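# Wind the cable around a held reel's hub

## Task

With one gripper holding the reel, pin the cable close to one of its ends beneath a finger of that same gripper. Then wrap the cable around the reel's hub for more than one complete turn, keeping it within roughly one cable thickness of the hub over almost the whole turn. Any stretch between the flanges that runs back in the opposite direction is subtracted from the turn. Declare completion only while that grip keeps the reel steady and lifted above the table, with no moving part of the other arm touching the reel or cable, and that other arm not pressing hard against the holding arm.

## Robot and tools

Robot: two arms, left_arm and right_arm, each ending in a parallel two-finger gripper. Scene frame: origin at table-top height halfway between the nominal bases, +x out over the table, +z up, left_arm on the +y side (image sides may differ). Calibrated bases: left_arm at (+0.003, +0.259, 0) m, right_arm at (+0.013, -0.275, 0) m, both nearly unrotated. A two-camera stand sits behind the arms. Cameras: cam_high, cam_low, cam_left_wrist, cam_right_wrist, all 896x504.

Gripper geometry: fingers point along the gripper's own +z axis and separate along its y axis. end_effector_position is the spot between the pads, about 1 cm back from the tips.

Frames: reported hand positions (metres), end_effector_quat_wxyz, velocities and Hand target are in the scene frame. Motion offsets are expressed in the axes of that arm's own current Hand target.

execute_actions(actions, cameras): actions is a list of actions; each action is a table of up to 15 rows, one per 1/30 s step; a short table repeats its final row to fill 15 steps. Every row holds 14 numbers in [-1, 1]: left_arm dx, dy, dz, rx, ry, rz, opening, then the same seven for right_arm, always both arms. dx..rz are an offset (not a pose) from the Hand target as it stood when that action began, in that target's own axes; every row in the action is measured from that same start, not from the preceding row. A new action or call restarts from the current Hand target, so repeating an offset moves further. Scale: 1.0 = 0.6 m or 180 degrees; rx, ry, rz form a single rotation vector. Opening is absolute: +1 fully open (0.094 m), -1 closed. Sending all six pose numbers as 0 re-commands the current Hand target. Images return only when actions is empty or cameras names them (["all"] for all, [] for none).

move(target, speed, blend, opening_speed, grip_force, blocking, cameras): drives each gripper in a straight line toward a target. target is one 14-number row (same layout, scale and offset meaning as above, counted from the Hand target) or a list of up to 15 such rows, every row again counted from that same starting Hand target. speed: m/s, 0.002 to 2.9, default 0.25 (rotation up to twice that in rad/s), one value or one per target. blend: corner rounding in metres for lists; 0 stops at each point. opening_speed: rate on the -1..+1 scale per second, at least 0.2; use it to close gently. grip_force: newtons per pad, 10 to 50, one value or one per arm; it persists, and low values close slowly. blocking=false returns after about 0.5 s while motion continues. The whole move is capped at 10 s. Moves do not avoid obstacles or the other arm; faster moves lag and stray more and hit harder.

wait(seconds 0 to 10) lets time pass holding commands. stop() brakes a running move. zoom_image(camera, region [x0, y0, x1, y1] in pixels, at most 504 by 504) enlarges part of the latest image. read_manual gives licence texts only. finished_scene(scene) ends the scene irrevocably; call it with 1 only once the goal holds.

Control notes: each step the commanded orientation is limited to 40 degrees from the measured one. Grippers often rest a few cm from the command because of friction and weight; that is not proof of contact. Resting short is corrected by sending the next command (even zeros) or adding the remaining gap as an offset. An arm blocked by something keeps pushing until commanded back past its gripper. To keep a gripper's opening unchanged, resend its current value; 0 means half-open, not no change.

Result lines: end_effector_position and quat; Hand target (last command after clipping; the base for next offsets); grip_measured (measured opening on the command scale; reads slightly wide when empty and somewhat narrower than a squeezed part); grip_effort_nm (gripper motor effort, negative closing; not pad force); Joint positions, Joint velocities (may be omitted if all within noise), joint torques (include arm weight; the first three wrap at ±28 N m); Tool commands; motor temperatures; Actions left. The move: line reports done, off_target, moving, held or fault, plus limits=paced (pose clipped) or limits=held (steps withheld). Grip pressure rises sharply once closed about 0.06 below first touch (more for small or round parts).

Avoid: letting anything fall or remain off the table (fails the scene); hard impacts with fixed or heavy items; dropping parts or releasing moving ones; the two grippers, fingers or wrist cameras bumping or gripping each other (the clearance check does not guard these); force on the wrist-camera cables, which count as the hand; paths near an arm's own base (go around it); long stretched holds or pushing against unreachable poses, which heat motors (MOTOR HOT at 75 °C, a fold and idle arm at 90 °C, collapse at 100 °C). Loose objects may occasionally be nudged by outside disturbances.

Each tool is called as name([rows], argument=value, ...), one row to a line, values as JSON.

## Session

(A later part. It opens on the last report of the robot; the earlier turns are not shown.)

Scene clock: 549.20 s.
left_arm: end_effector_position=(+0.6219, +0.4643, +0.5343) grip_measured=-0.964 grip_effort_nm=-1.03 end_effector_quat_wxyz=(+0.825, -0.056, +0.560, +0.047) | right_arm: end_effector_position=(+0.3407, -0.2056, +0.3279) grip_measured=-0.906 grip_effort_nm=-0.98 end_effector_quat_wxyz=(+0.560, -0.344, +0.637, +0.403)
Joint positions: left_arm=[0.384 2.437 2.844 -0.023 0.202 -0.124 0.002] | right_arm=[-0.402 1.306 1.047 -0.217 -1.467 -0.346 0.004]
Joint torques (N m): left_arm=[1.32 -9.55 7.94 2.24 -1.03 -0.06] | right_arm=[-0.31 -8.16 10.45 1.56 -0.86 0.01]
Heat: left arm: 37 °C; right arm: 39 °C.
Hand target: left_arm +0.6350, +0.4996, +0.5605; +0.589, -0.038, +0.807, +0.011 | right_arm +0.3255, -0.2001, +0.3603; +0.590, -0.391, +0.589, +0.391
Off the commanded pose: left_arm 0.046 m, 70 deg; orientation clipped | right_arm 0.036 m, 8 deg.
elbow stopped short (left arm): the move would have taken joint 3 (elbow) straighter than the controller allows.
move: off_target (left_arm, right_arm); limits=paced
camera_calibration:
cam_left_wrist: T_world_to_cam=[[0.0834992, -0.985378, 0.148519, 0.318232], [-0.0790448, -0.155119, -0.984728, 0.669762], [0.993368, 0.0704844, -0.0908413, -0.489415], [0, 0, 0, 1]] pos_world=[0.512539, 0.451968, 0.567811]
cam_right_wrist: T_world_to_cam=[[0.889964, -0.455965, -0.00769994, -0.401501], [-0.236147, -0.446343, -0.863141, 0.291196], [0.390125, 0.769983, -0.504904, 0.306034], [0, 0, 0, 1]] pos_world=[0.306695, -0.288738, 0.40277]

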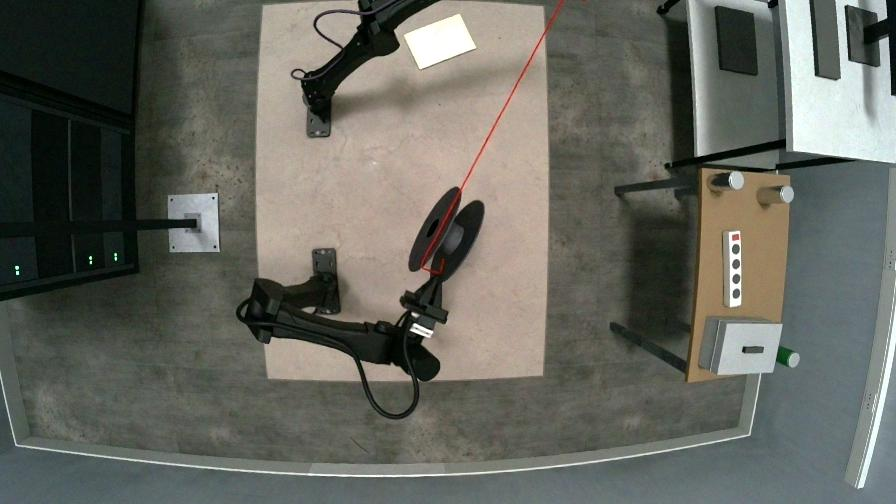

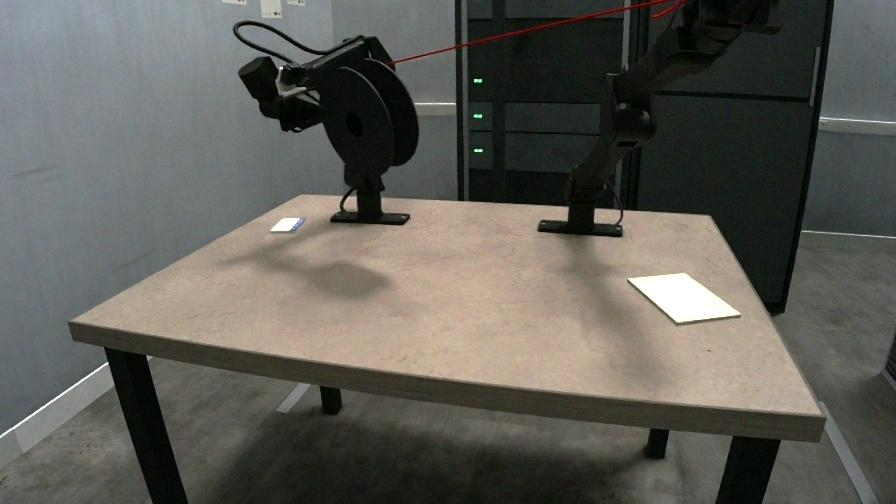

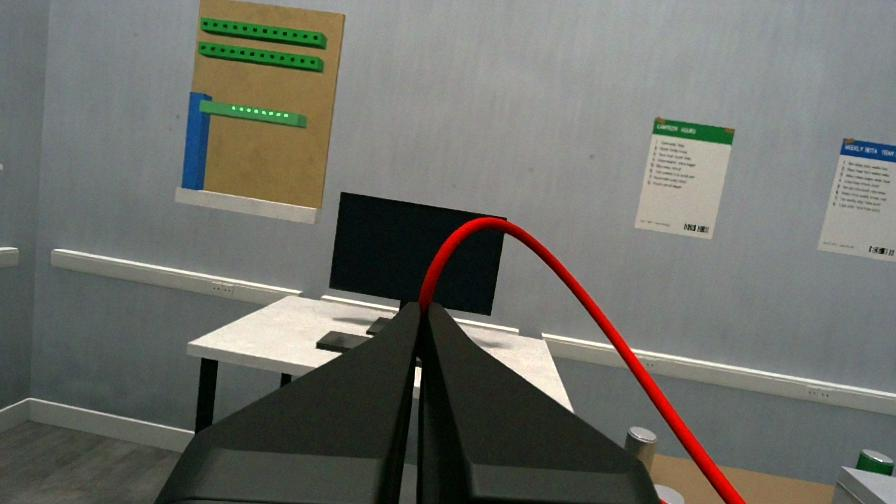

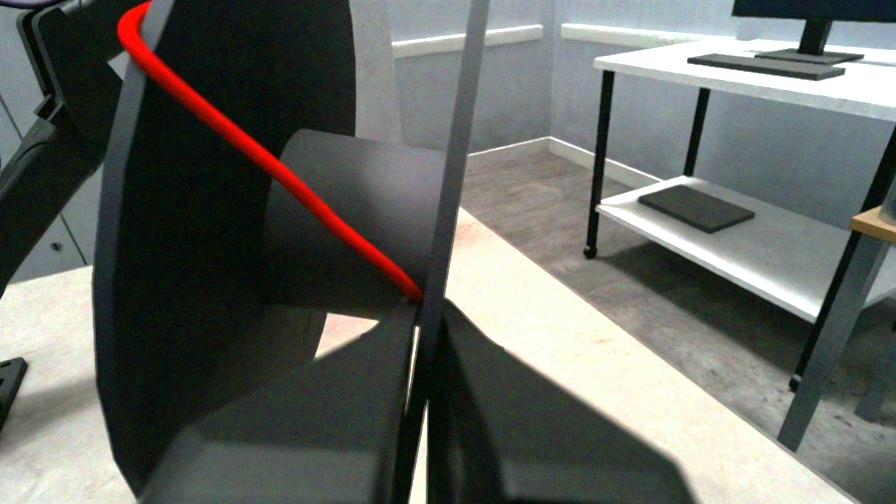

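move(target=[0,0,0,0,0,0,-1,0,0,0,0,0.1,-0.18,-1], speed=0.2, cameras=["cam_high","cam_low","cam_right_wrist"])

Scene clock: 595.47 s.
left_arm: end_effector_position=(+0.6243, +0.4864, +0.5265) grip_measured=-0.964 grip_effort_nm=-1.03 end_effector_quat_wxyz=(+0.829, -0.089, +0.547, +0.073) | right_arm: end_effector_position=(+0.3275, -0.2030, +0.3461) grip_measured=-0.906 grip_effort_nm=-0.98 end_effector_quat_wxyz=(+0.569, -0.595, +0.550, +0.137)
Joint positions: left_arm=[0.393 2.466 2.844 0.021 0.124 -0.126 0.002] | right_arm=[-0.369 1.39 1.498 -1.176 -1.203 -1.626 0.004]
Joint torques (N m): left_arm=[0.55 -10.65 7.99 2.33 -0.24 0.14] | right_arm=[-0.02 -3.89 10.82 0.34 -0.66 0]
Motor temperatures (°C): left_arm=[25 39 38 40 31 29 32] | right_arm=[28 33 36 37 28 26 30]
Heat: left arm: 40 °C; right arm: 37 °C.
Hand target: left_arm +0.6351, +0.4995, +0.5605; +0.604, -0.041, +0.796, +0.015 | right_arm +0.3256, -0.2002, +0.3602; +0.577, -0.594, +0.541, +0.146
Off the commanded pose: left_arm 0.038 m, 42 deg; orientation clipped | right_arm 0.015 m, 2 deg.
elbow stopped short (left arm): the move would have taken joint 3 (elbow) straighter than the controller allows.
move: off_target (left_arm, right_arm); limits=paced
camera_calibration:
cam_right_wrist: T_world_to_cam=[[0.753419, -0.210475, 0.622945, -0.512224], [0.176485, -0.847895, -0.499928, -0.0373085], [0.633414, 0.486595, -0.601674, 0.214633], [0, 0, 0, 1]] pos_world=[0.256552, -0.243883, 0.429575]
Images, in order (width x height): cam_high 896x504, cam_low 896x504, cam_right_wrist 896x504.

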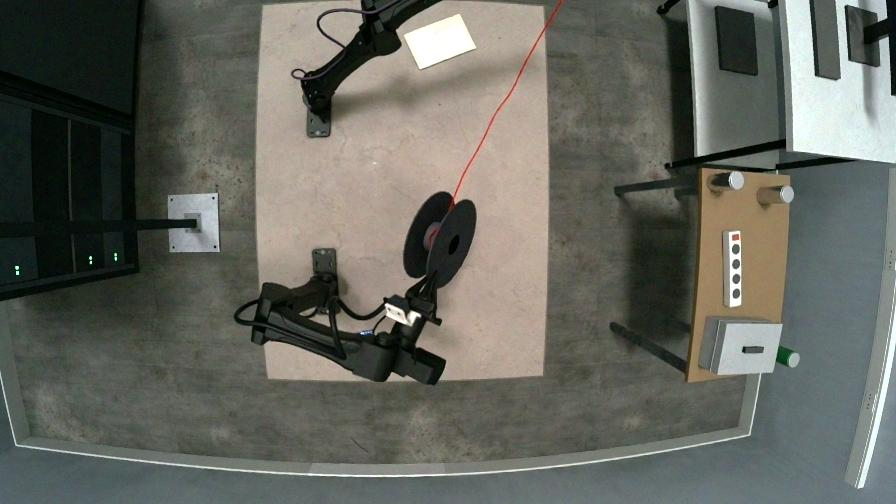

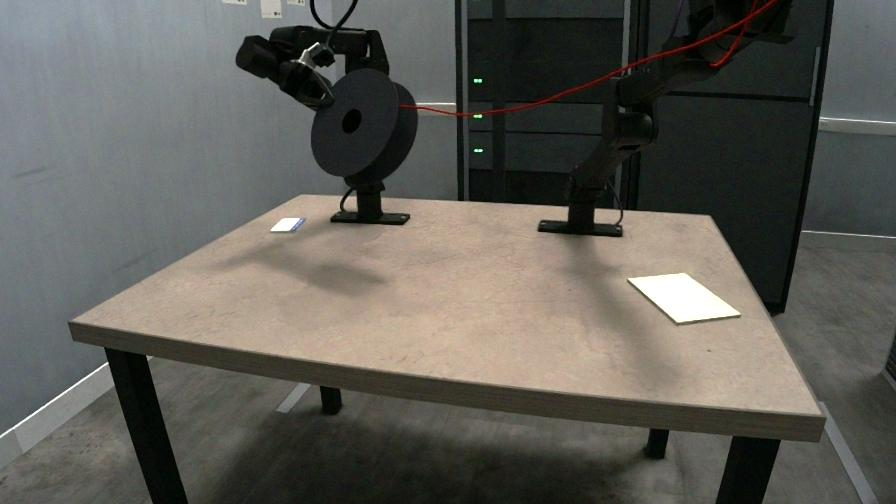

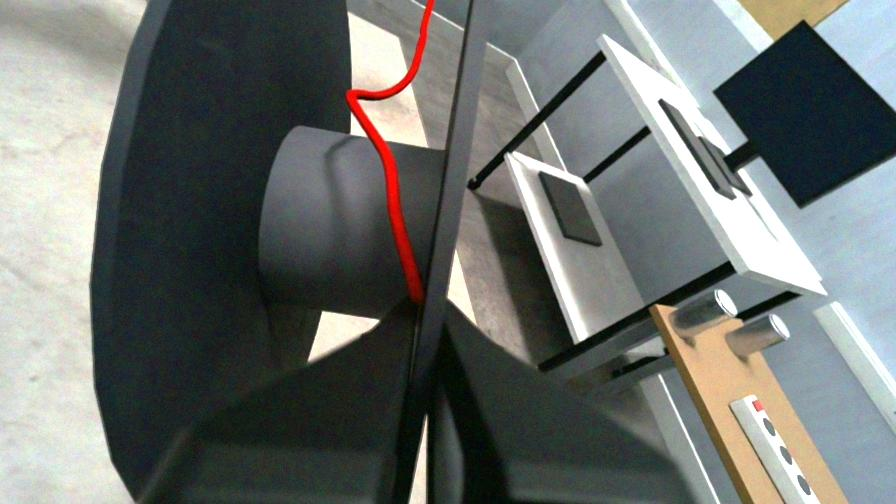

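move([
  [0,0,0,0,0,0,-1,0,0,0,0,-0.1,0.17,-1],
  [0.598,-0.075,0.11,0,0,0,-1,0,0,0,0,-0.1,0.17,-1],
], speed=0.2, blend=[0.05,0], cameras=["cam_high","cam_low","cam_right_wrist"])

Scene clock: 607.63 s.
left_arm: end_effector_position=(+0.5996, +0.4407, +0.1643) grip_measured=-0.964 grip_effort_nm=-1.03 end_effector_quat_wxyz=(+0.563, -0.048, +0.825, -0.002) | right_arm: end_effector_position=(+0.3299, -0.2030, +0.3396) grip_measured=-0.906 grip_effort_nm=-0.98 end_effector_quat_wxyz=(+0.557, -0.416, +0.622, +0.359)
Joint positions: left_arm=[0.39 2.131 1.547 0.19 0.302 0.062 0.002] | right_arm=[-0.405 1.454 1.398 -1.148 -1.441 -1.218 0.004]
Joint torques (N m): left_arm=[-0.42 -12.29 7.04 2.52 -0.11 -0.09] | right_arm=[-0.62 -6.09 6.56 0.86 -1.57 0.16]
Heat: left arm: 40 °C; right arm: 37 °C.
Hand target: left_arm +0.6066, +0.4426, +0.1983; +0.604, -0.041, +0.796, +0.015 | right_arm +0.3256, -0.2002, +0.3602; +0.595, -0.401, +0.582, +0.383
Off the commanded pose: left_arm 0.035 m, 6 deg | right_arm 0.021 m, 7 deg.
elbow stopped short (left arm): the move would have taken joint 3 (elbow) straighter than the controller allows.
joint sent to its limit (right arm) — joint 5 (wrist yaw), lower limit. The joint targets still meet the commanded pose.
move: off_target (left_arm, right_arm)
camera_calibration:
cam_right_wrist: T_world_to_cam=[[0.906991, -0.39854, 0.136134, -0.4334], [-0.124725, -0.562932, -0.817038, 0.223852], [0.402256, 0.724067, -0.560283, 0.319613], [0, 0, 0, 1]] pos_world=[0.292443, -0.278135, 0.420969]
Images, in order (width x height): cam_high 896x504, cam_low 896x504, cam_right_wrist 896x504.

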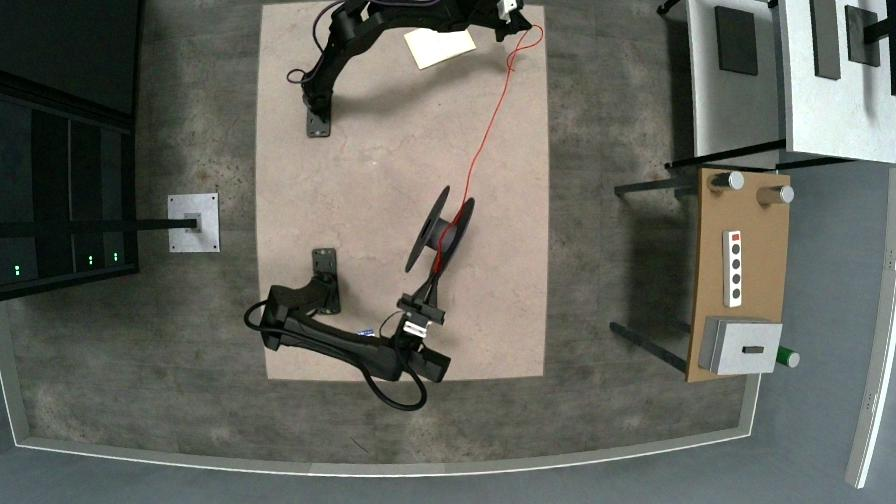

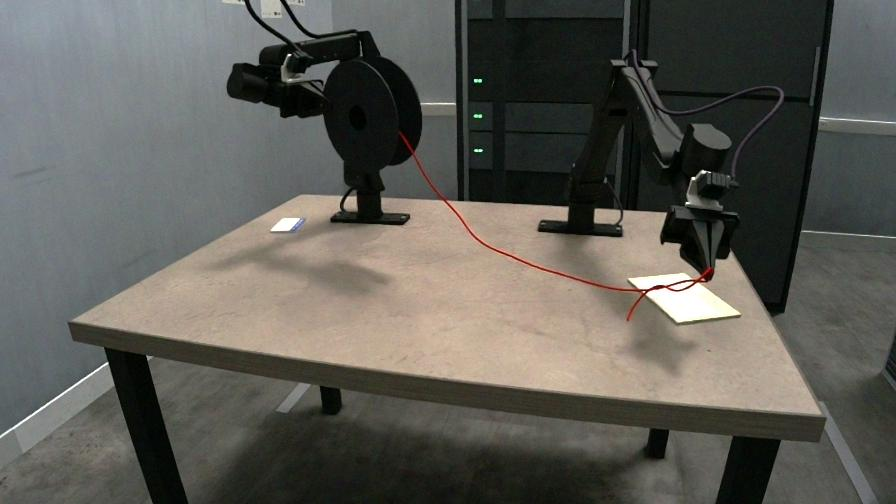

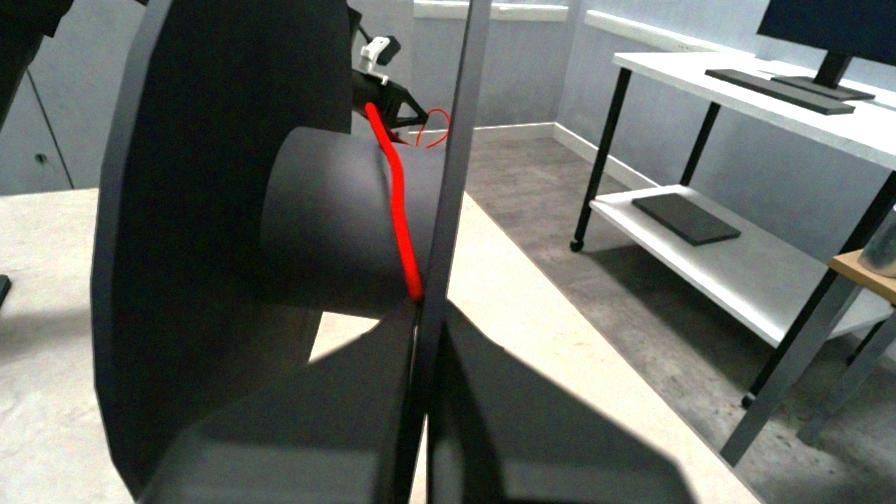

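move(target=[0.128,-0.387,-0.185,0,0,0,-1,-0.137,-0.17,-0.075,0.35,-0.164,0.262,-1], speed=0.15, cameras=["cam_high","cam_low","cam_right_wrist"])

Scene clock: 622.40 s.
left_arm: end_effector_position=(+0.4972, +0.1959, +0.1289) grip_measured=-0.964 grip_effort_nm=-1.04 end_effector_quat_wxyz=(+0.562, -0.022, +0.826, +0.014) | right_arm: end_effector_position=(+0.4029, -0.2792, +0.4146) grip_measured=-0.906 grip_effort_nm=-0.98 end_effector_quat_wxyz=(+0.615, +0.311, +0.659, +0.301)
Joint positions: left_arm=[-0.21 1.767 0.861 0.517 -0.254 -0.104 0.002] | right_arm=[-0.079 1.096 1.164 -0.129 -0.051 0.893 0.004]
Joint torques (N m): left_arm=[-0.35 -9.96 4.89 2.49 -0.33 -0.11] | right_arm=[0.61 -3.1 13.15 1.61 0.17 0.1]
Heat: left arm: 42 °C; right arm: 37 °C.
Hand target: left_arm +0.4988, +0.1995, +0.1602; +0.604, -0.041, +0.796, +0.015 | right_arm +0.3999, -0.2801, +0.4456; +0.636, +0.309, +0.635, +0.310
Off the commanded pose: left_arm 0.032 m, 6 deg | right_arm 0.031 m, 4 deg.
move: off_target (left_arm, right_arm)
camera_calibration:
cam_right_wrist: T_world_to_cam=[[-0.0536272, -0.713122, -0.698986, 0.105188], [-0.509769, 0.621458, -0.594916, 0.645002], [0.858638, 0.324418, -0.396855, 0.0242283], [0, 0, 0, 1]] pos_world=[0.313639, -0.33369, 0.466862]
Images, in order (width x height): cam_high 896x504, cam_low 896x504, cam_right_wrist 896x504.

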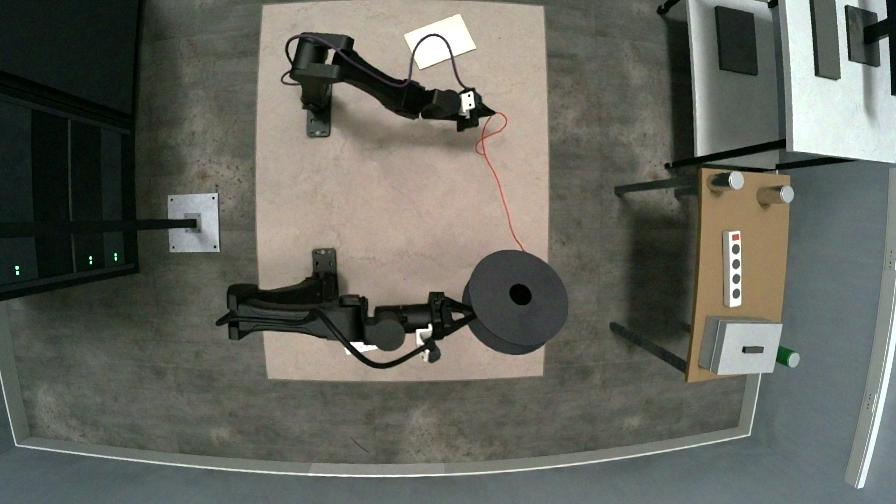

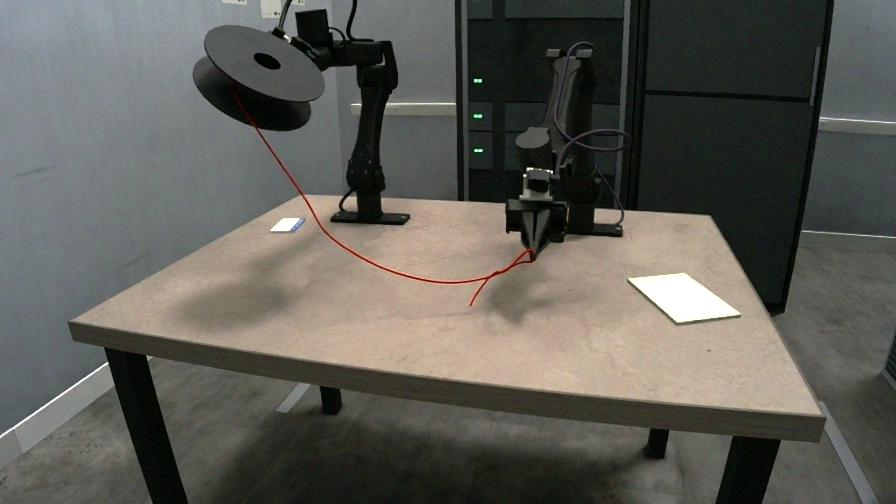

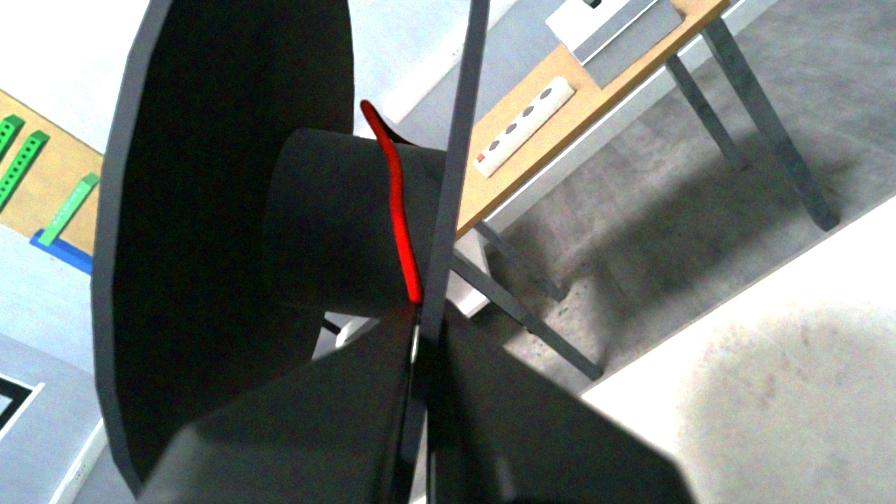

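move(target=[-0.408,-0.259,-0.377,0,0,0,-1,-0.167,-0.165,0.033,0.205,-0.262,-0.001,-1], speed=0.15, cameras=["cam_high","cam_low","cam_right_wrist"])

Scene clock: 637.33 s.
left_arm: end_effector_position=(+0.3619, +0.0330, +0.4539) grip_measured=-0.964 grip_effort_nm=-1.03 end_effector_quat_wxyz=(+0.601, -0.024, +0.799, +0.007) | right_arm: end_effector_position=(+0.4196, -0.4125, +0.3898) grip_measured=-0.906 grip_effort_nm=-0.98 end_effector_quat_wxyz=(+0.670, +0.569, +0.469, -0.082)
Joint positions: left_arm=[-0.89 1.626 2.035 -0.864 -0.89 -0.382 0.002] | right_arm=[0 1.462 1.368 -0.079 1.04 0.908 0.004]
Joint torques (N m): left_arm=[-0.32 -4.96 9.09 1.25 -0.49 -0.15] | right_arm=[-0.76 -5.53 12.67 2.49 0.52 0.04]
Heat: left arm: 41 °C; right arm: 38 °C.
Hand target: left_arm +0.3597, +0.0399, +0.4610; +0.604, -0.041, +0.796, +0.015 | right_arm +0.4198, -0.4199, +0.4295; +0.706, +0.584, +0.396, -0.049
Off the commanded pose: left_arm 0.010 m, 2 deg | right_arm 0.040 m, 10 deg.
move: off_target (right_arm)
camera_calibration:
cam_right_wrist: T_world_to_cam=[[-0.715548, -0.369, -0.593153, 0.372129], [0.172258, 0.729679, -0.661736, 0.506165], [0.676992, -0.575679, -0.458557, -0.227672], [0, 0, 0, 1]] pos_world=[0.333218, -0.363089, 0.451276]
Images, in order (width x height): cam_high 896x504, cam_low 896x504, cam_right_wrist 896x504.

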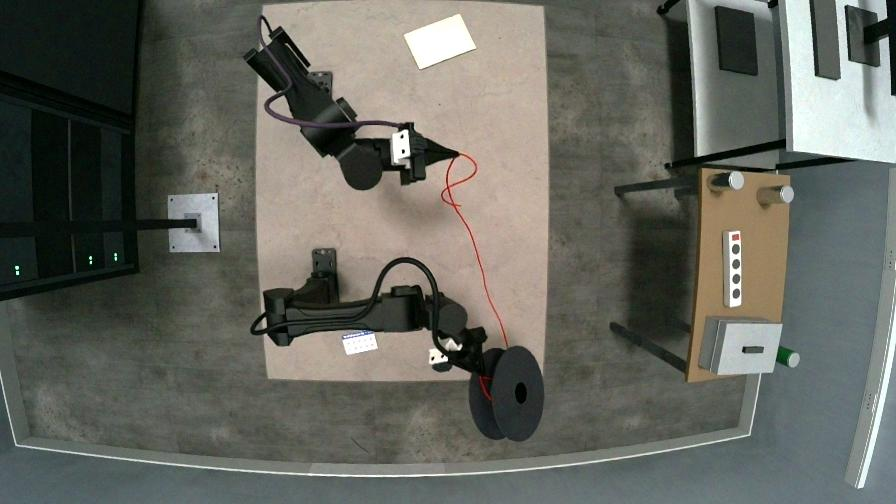

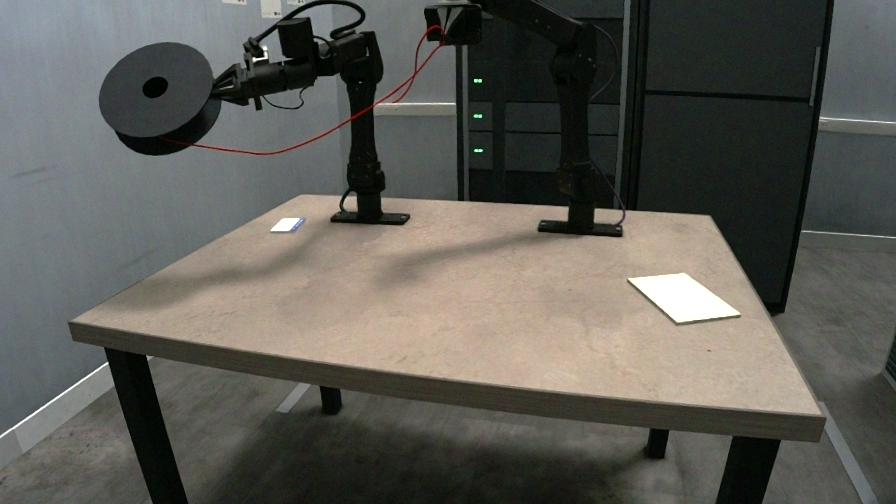

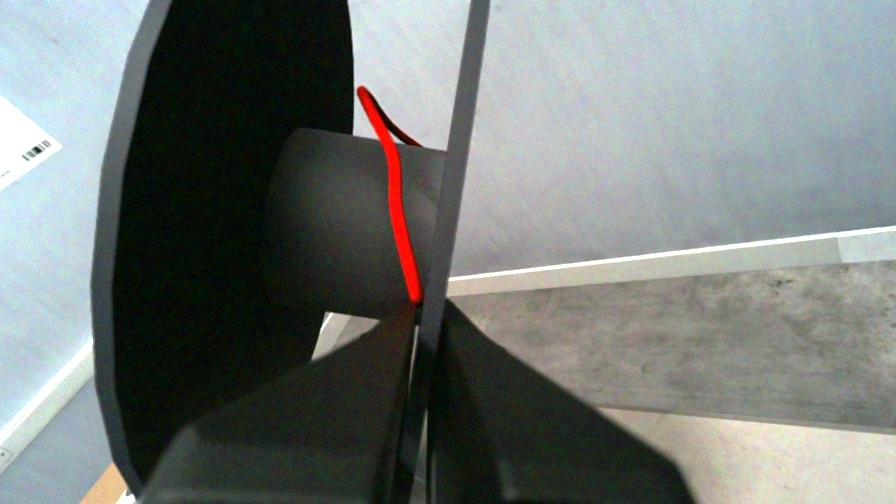

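move(target=[-0.095,0.083,-0.041,0,0,0,-1,0.226,-0.023,-0.159,-0.279,0.017,-0.508,-1], speed=0.15, cameras=["cam_high","cam_low","cam_right_wrist"])

Scene clock: 652.33 s.
left_arm: end_effector_position=(+0.3479, +0.0862, +0.5215) grip_measured=-0.964 grip_effort_nm=-1.03 end_effector_quat_wxyz=(+0.610, -0.044, +0.791, +0.008) | right_arm: end_effector_position=(+0.4641, -0.2922, +0.3014) grip_measured=-0.906 grip_effort_nm=-0.98 end_effector_quat_wxyz=(+0.583, -0.194, +0.704, -0.357)
Joint positions: left_arm=[-0.816 1.705 2.484 -1.18 -0.855 -0.353 0.002] | right_arm=[0.071 1.359 0.886 0.401 0.394 -0.791 0.004]
Joint torques (N m): left_arm=[0.65 -4.16 6.91 1.28 -0.06 0.12] | right_arm=[0.72 -10.02 10.15 1.54 -0.11 -0.02]
Heat: left arm: 38 °C; right arm: 39 °C.
Hand target: left_arm +0.3471, +0.0904, +0.5212; +0.604, -0.041, +0.796, +0.015 | right_arm +0.4569, -0.2884, +0.3348; +0.612, -0.183, +0.682, -0.355
Off the commanded pose: left_arm 0.004 m, 1 deg | right_arm 0.034 m, 4 deg.
move: off_target (right_arm)
camera_calibration:
cam_right_wrist: T_world_to_cam=[[-0.133085, -0.577612, 0.80539, -0.356901], [-0.673995, -0.543043, -0.500834, 0.324652], [0.726649, -0.609482, -0.317037, -0.304698], [0, 0, 0, 1]] pos_world=[0.392725, -0.215558, 0.353441]
Images, in order (width x height): cam_high 896x504, cam_low 896x504, cam_right_wrist 896x504.

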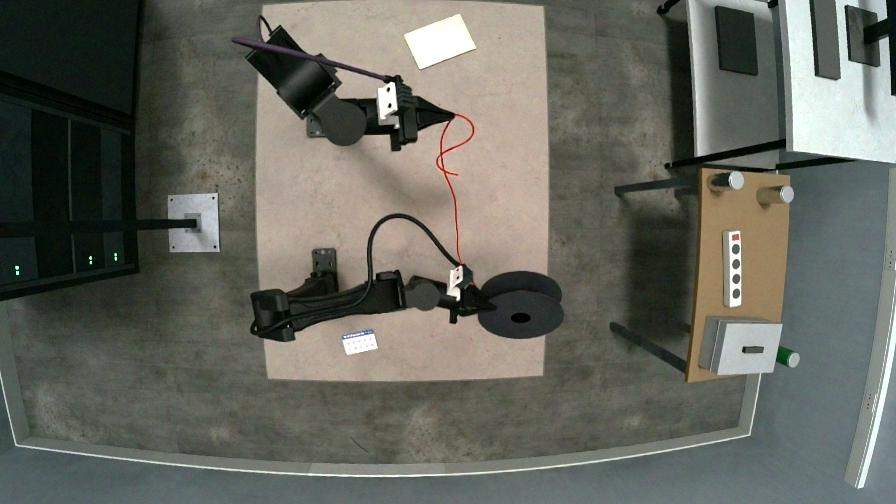

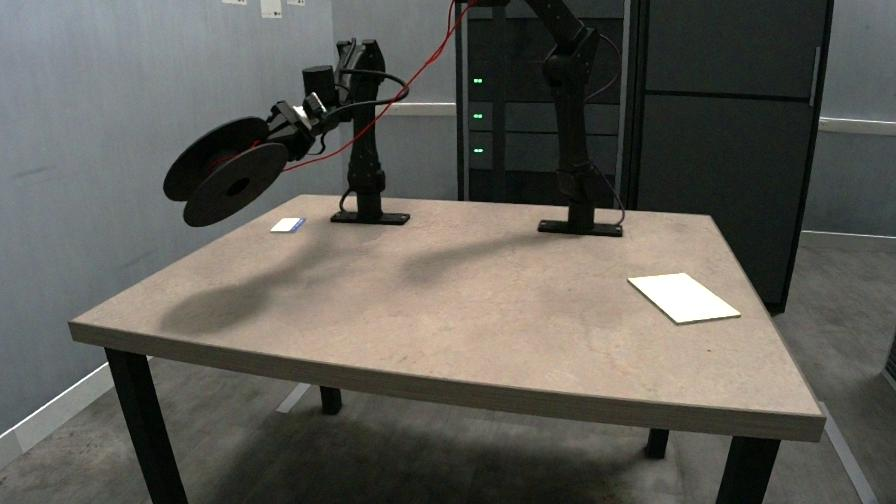

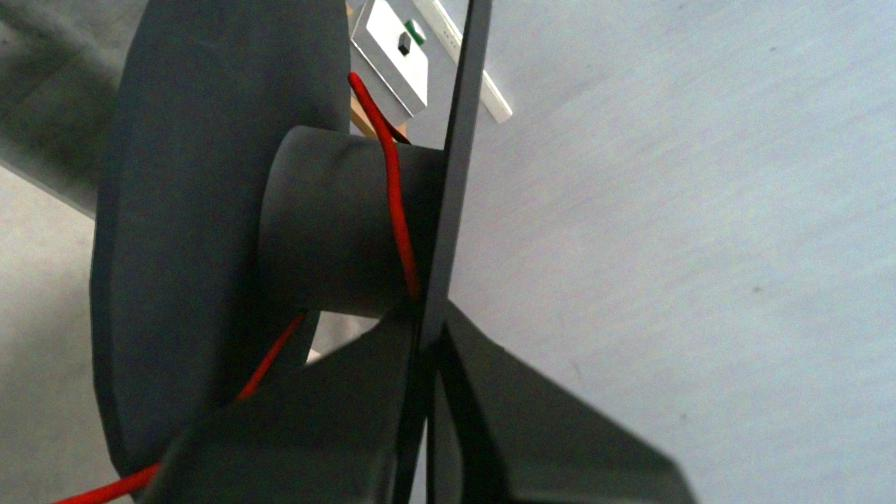

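move(target=[0.024,-0.088,0.3,0,0,0,-1,0.116,0.025,-0.008,0,0,-0.083,-1], speed=0.15, cameras=["cam_high","cam_low","cam_right_wrist"])

Scene clock: 663.67 s.
left_arm: end_effector_position=(+0.5172, +0.0503, +0.4444) grip_measured=-0.964 grip_effort_nm=-1.03 end_effector_quat_wxyz=(+0.596, -0.030, +0.802, +0.024) | right_arm: end_effector_position=(+0.4407, -0.3237, +0.2251) grip_measured=-0.906 grip_effort_nm=-0.98 end_effector_quat_wxyz=(+0.496, -0.308, +0.703, -0.406)
Joint positions: left_arm=[-0.567 2.215 2.837 -0.985 -0.623 -0.215 0.002] | right_arm=[-0.049 1.335 0.665 0.484 0.262 -1.051 0.004]
Joint torques (N m): left_arm=[0.36 -8.81 7.88 2.07 -0.01 0.13] | right_arm=[-0.57 -8.46 7.6 3.12 -0.12 -0.03]
Heat: left arm: 38 °C; right arm: 39 °C.
Hand target: left_arm +0.5204, +0.0501, +0.4603; +0.604, -0.041, +0.796, +0.015 | right_arm +0.4422, -0.3246, +0.2751; +0.561, -0.270, +0.653, -0.432
Off the commanded pose: left_arm 0.016 m, 2 deg | right_arm 0.050 m, 11 deg.
elbow stopped short (left arm): the move would have taken joint 3 (elbow) straighter than the controller allows.
move: off_target (left_arm, right_arm)
camera_calibration:
cam_right_wrist: T_world_to_cam=[[0.0474685, -0.372567, 0.926791, -0.357282], [-0.715947, -0.659694, -0.228525, 0.172942], [0.696539, -0.652685, -0.298053, -0.336092], [0, 0, 0, 1]] pos_world=[0.374878, -0.238385, 0.270474]
Images, in order (width x height): cam_high 896x504, cam_low 896x504, cam_right_wrist 896x504.

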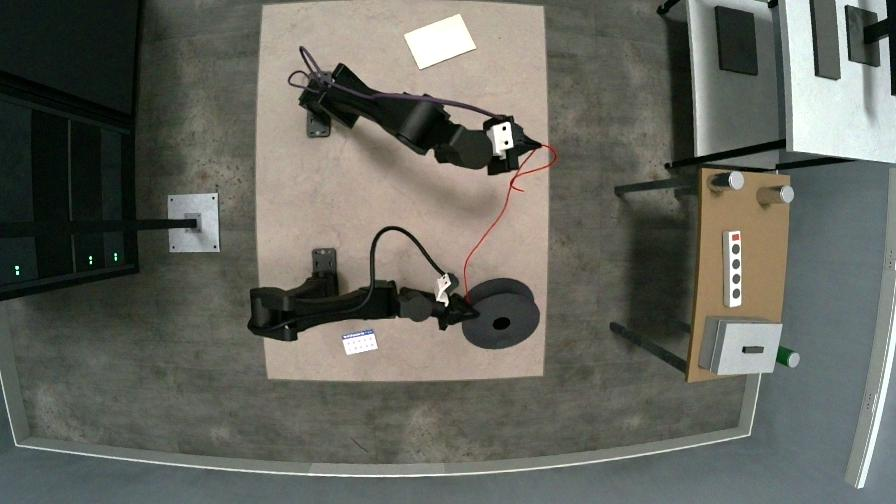

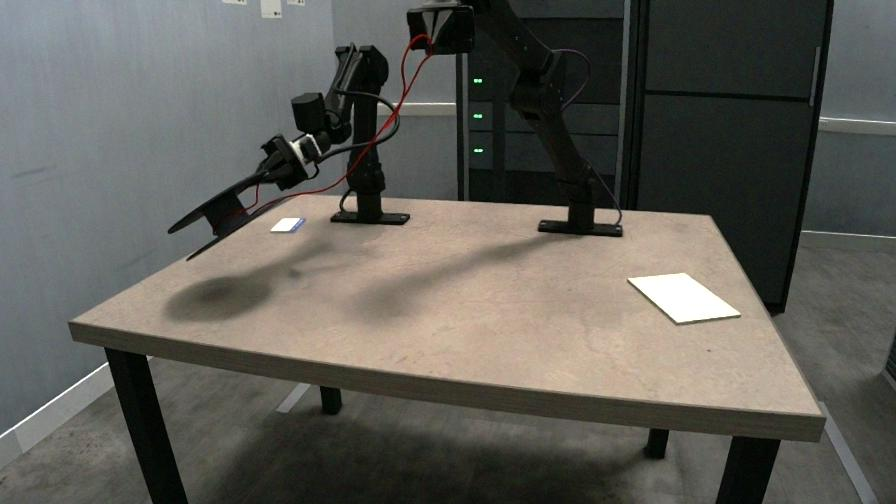

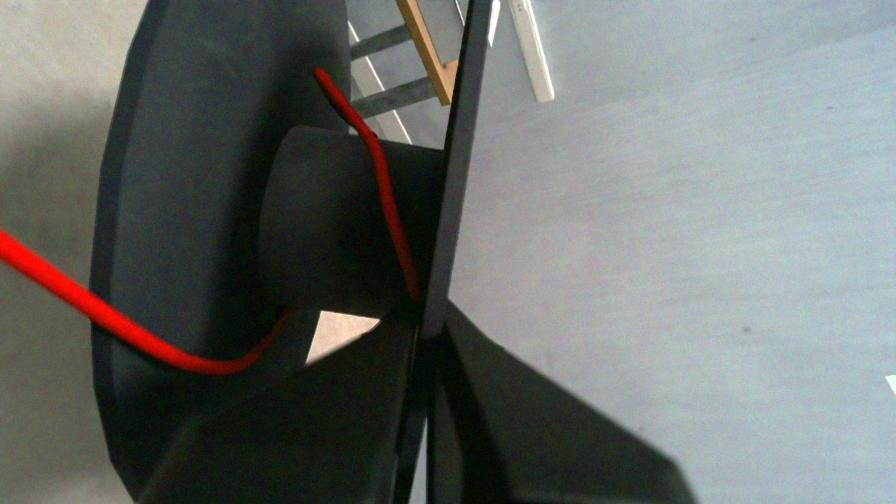

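move(target=[-0.091,0.108,0.07,0,0,0,-1,0,0,0,0,0,0,-1], speed=0.12, cameras=["cam_high","cam_low","cam_right_wrist"])

Scene clock: 668.17 s.
left_arm: end_effector_position=(+0.5639, +0.1188, +0.4739) grip_measured=-0.964 grip_effort_nm=-1.03 end_effector_quat_wxyz=(+0.638, -0.017, +0.769, +0.011) | right_arm: end_effector_position=(+0.4415, -0.3224, +0.2277) grip_measured=-0.906 grip_effort_nm=-0.98 end_effector_quat_wxyz=(+0.502, -0.308, +0.699, -0.405)
Joint positions: left_arm=[-0.358 2.215 2.837 -0.824 -0.399 -0.084 0.002] | right_arm=[-0.049 1.335 0.665 0.495 0.254 -1.051 0.004]
Joint torques (N m): left_arm=[0.59 -8.73 7.94 2.54 0.03 0.13] | right_arm=[-0.64 -8.24 7.69 3.02 -0.05 -0.06]
Heat: left arm: 39 °C; right arm: 40 °C.
Hand target: left_arm +0.5700, +0.1204, +0.4998; +0.604, -0.041, +0.796, +0.015 | right_arm +0.4422, -0.3246, +0.2751; +0.561, -0.270, +0.653, -0.432
Off the commanded pose: left_arm 0.027 m, 6 deg | right_arm 0.048 m, 10 deg.
elbow stopped short (left arm): the move would have taken joint 3 (elbow) straighter than the controller allows.
move: off_target (left_arm, right_arm)
camera_calibration:
cam_right_wrist: T_world_to_cam=[[0.0403839, -0.373423, 0.926782, -0.356267], [-0.708474, -0.66476, -0.236977, 0.171961], [0.70458, -0.647031, -0.291406, -0.338273], [0, 0, 0, 1]] pos_world=[0.374558, -0.237599, 0.272357]
Images, in order (width x height): cam_high 896x504, cam_low 896x504, cam_right_wrist 896x504.

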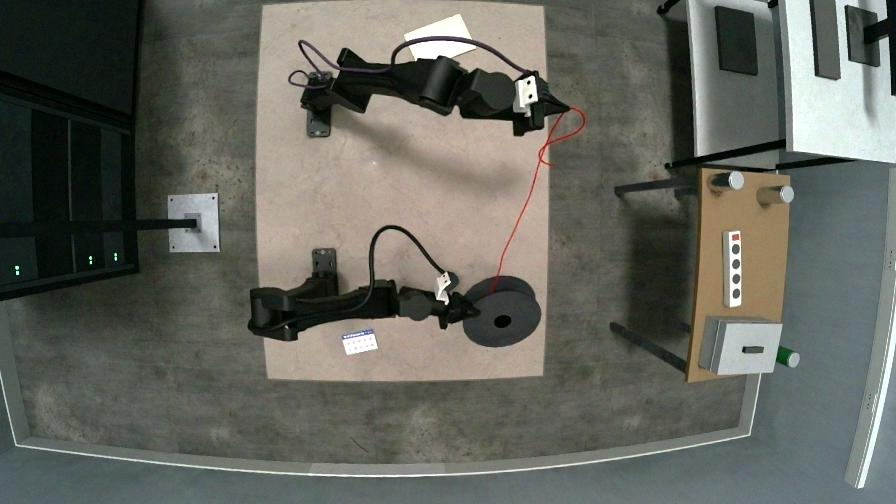

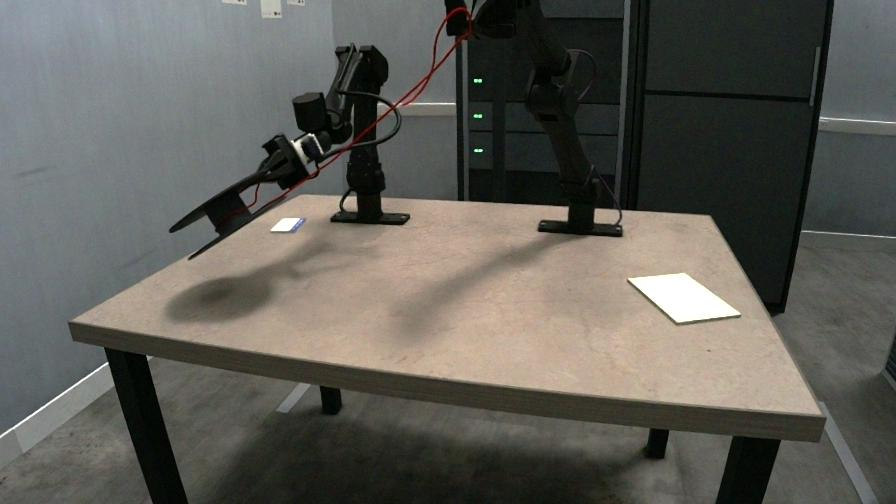

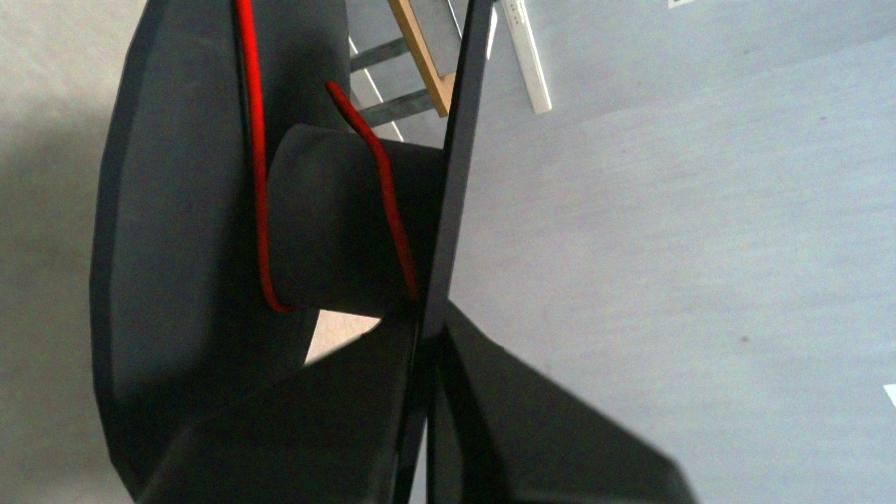

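move(target=[0.162,-0.083,-0.135,0,0,0,-1,0.085,-0.068,-0.062,-0.1525,-0.265,0.001,-1], speed=0.15, cameras=["cam_high","cam_low","cam_right_wrist"])

Scene clock: 679.13 s.
left_arm: end_effector_position=(+0.4793, +0.0514, +0.4049) grip_measured=-0.964 grip_effort_nm=-1.03 end_effector_quat_wxyz=(+0.579, -0.014, +0.815, +0.025) | right_arm: end_effector_position=(+0.3889, -0.3761, +0.2657) grip_measured=-0.906 grip_effort_nm=-0.98 end_effector_quat_wxyz=(+0.689, -0.520, +0.493, -0.106)
Joint positions: left_arm=[-0.61 1.84 2.094 -0.675 -0.637 -0.233 0.002] | right_arm=[-0.782 1.548 0.896 0.495 -1.396 -1.118 0.004]
Joint torques (N m): left_arm=[-0.43 -11.22 5.2 2.01 -0.39 -0.16] | right_arm=[-0.59 -5.27 11.33 1.74 -0.44 0.04]
Motor temperatures (°C): left_arm=[25 35 37 40 30 29 33] | right_arm=[28 33 37 43 28 26 31]
Heat: left arm: 40 °C; right arm: 43 °C.
Hand target: left_arm +0.4704, +0.0603, +0.4294; +0.604, -0.041, +0.796, +0.015 | right_arm +0.3895, -0.3771, +0.2849; +0.697, -0.541, +0.454, -0.123
Off the commanded pose: left_arm 0.028 m, 5 deg | right_arm 0.019 m, 6 deg.
move: off_target (left_arm, right_arm)
camera_calibration:
cam_right_wrist: T_world_to_cam=[[0.289653, -0.369625, 0.882881, -0.493429], [0.101435, -0.905374, -0.412321, -0.250803], [0.951742, 0.208985, -0.224752, -0.116719], [0, 0, 0, 1]] pos_world=[0.27945, -0.385062, 0.305995]
Images, in order (width x height): cam_high 896x504, cam_low 896x504, cam_right_wrist 896x504.

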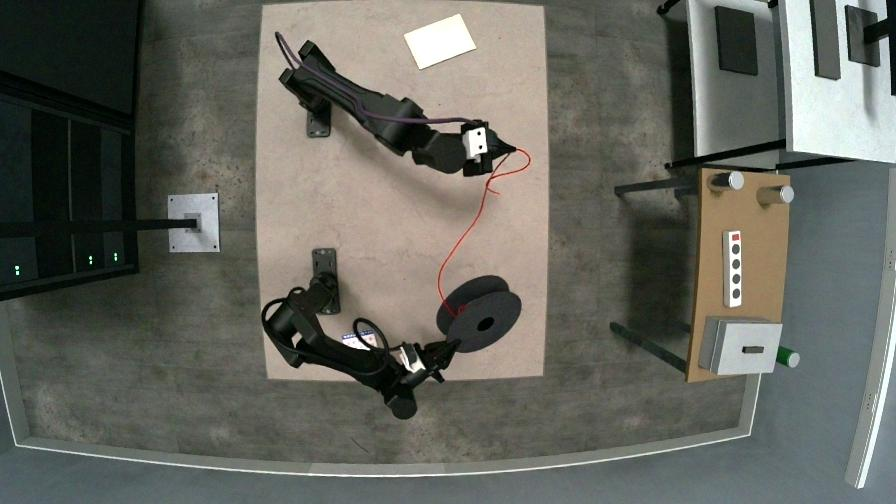

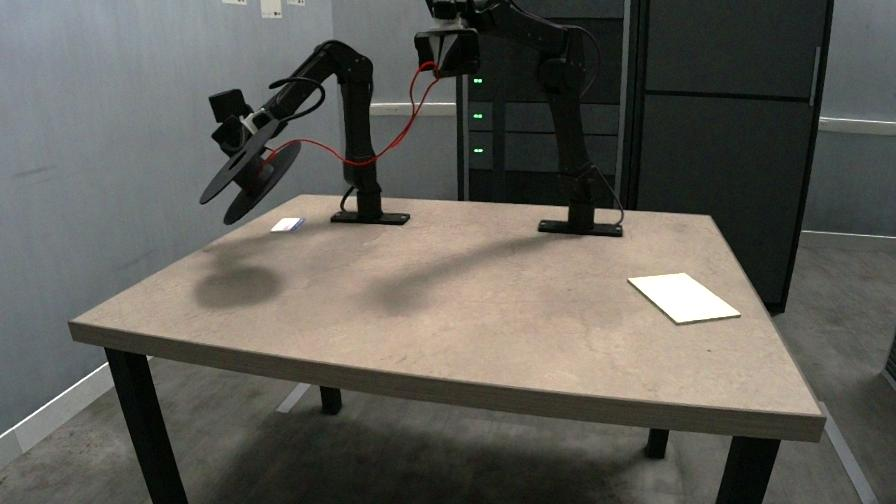

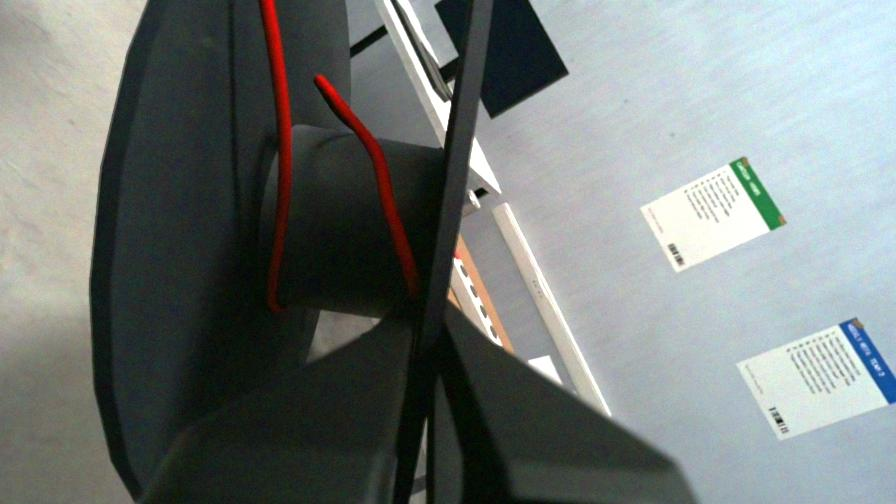

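move(target=[0,0.028,0.185,0,0,0,-1,0,0,0,0,0,0,-1], speed=0.12, cameras=["cam_high","cam_right_wrist"])

Scene clock: 683.63 s.
left_arm: end_effector_position=(+0.5675, +0.0874, +0.3798) grip_measured=-0.964 grip_effort_nm=-1.03 end_effector_quat_wxyz=(+0.579, -0.034, +0.814, +0.028) | right_arm: end_effector_position=(+0.3889, -0.3761, +0.2657) grip_measured=-0.906 grip_effort_nm=-0.98 end_effector_quat_wxyz=(+0.689, -0.520, +0.493, -0.106)
Joint positions: left_arm=[-0.434 2.078 2.317 -0.623 -0.502 -0.185 0.002] | right_arm=[-0.782 1.548 0.896 0.495 -1.396 -1.118 0.004]
Joint torques (N m): left_arm=[0.2 -8.5 10.11 2.2 0 0.13] | right_arm=[-0.53 -5.55 11.26 1.69 -0.46 0.05]
Heat: left arm: 41 °C; right arm: 42 °C.
Hand target: left_arm +0.5756, +0.0851, +0.3991; +0.604, -0.041, +0.796, +0.015 | right_arm +0.3895, -0.3771, +0.2849; +0.697, -0.541, +0.454, -0.123
Off the commanded pose: left_arm 0.021 m, 4 deg | right_arm 0.019 m, 6 deg.
move: off_target (left_arm, right_arm)
camera_calibration:
cam_right_wrist: T_world_to_cam=[[0.289653, -0.369625, 0.882881, -0.493429], [0.101435, -0.905374, -0.412321, -0.250803], [0.951742, 0.208985, -0.224752, -0.116719], [0, 0, 0, 1]] pos_world=[0.27945, -0.385062, 0.305995]
Images, in order (width x height): cam_high 896x504, cam_right_wrist 896x504.

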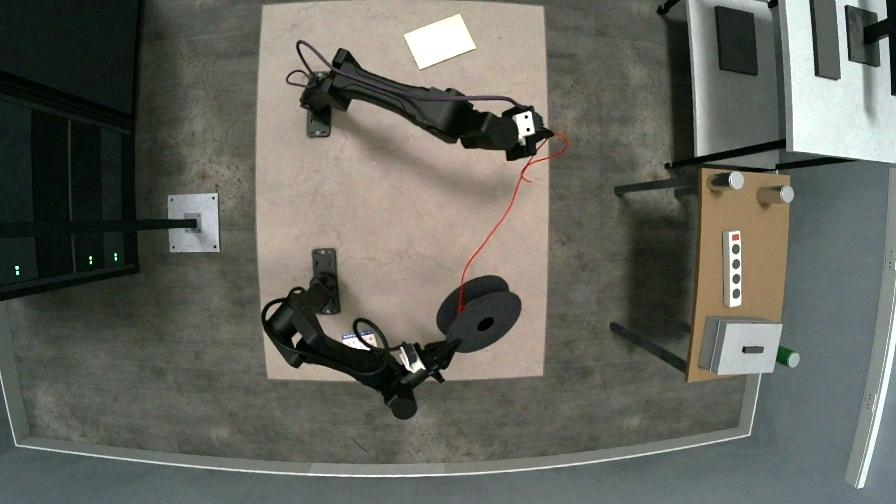

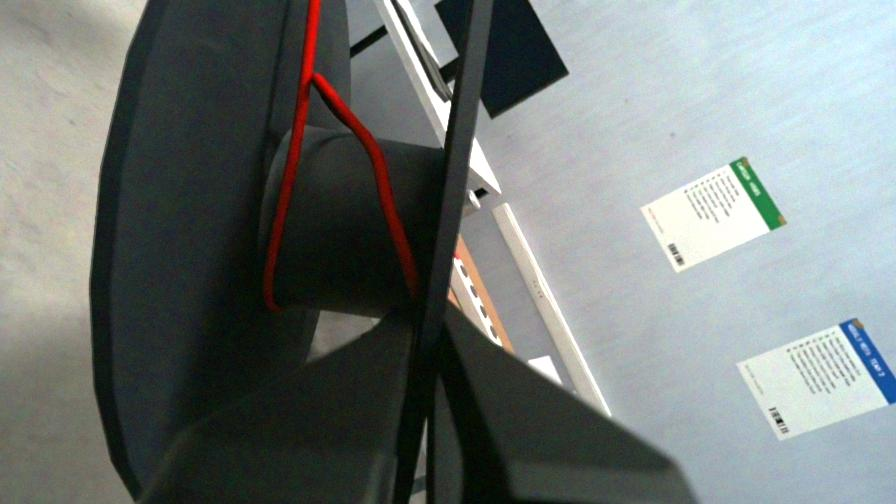

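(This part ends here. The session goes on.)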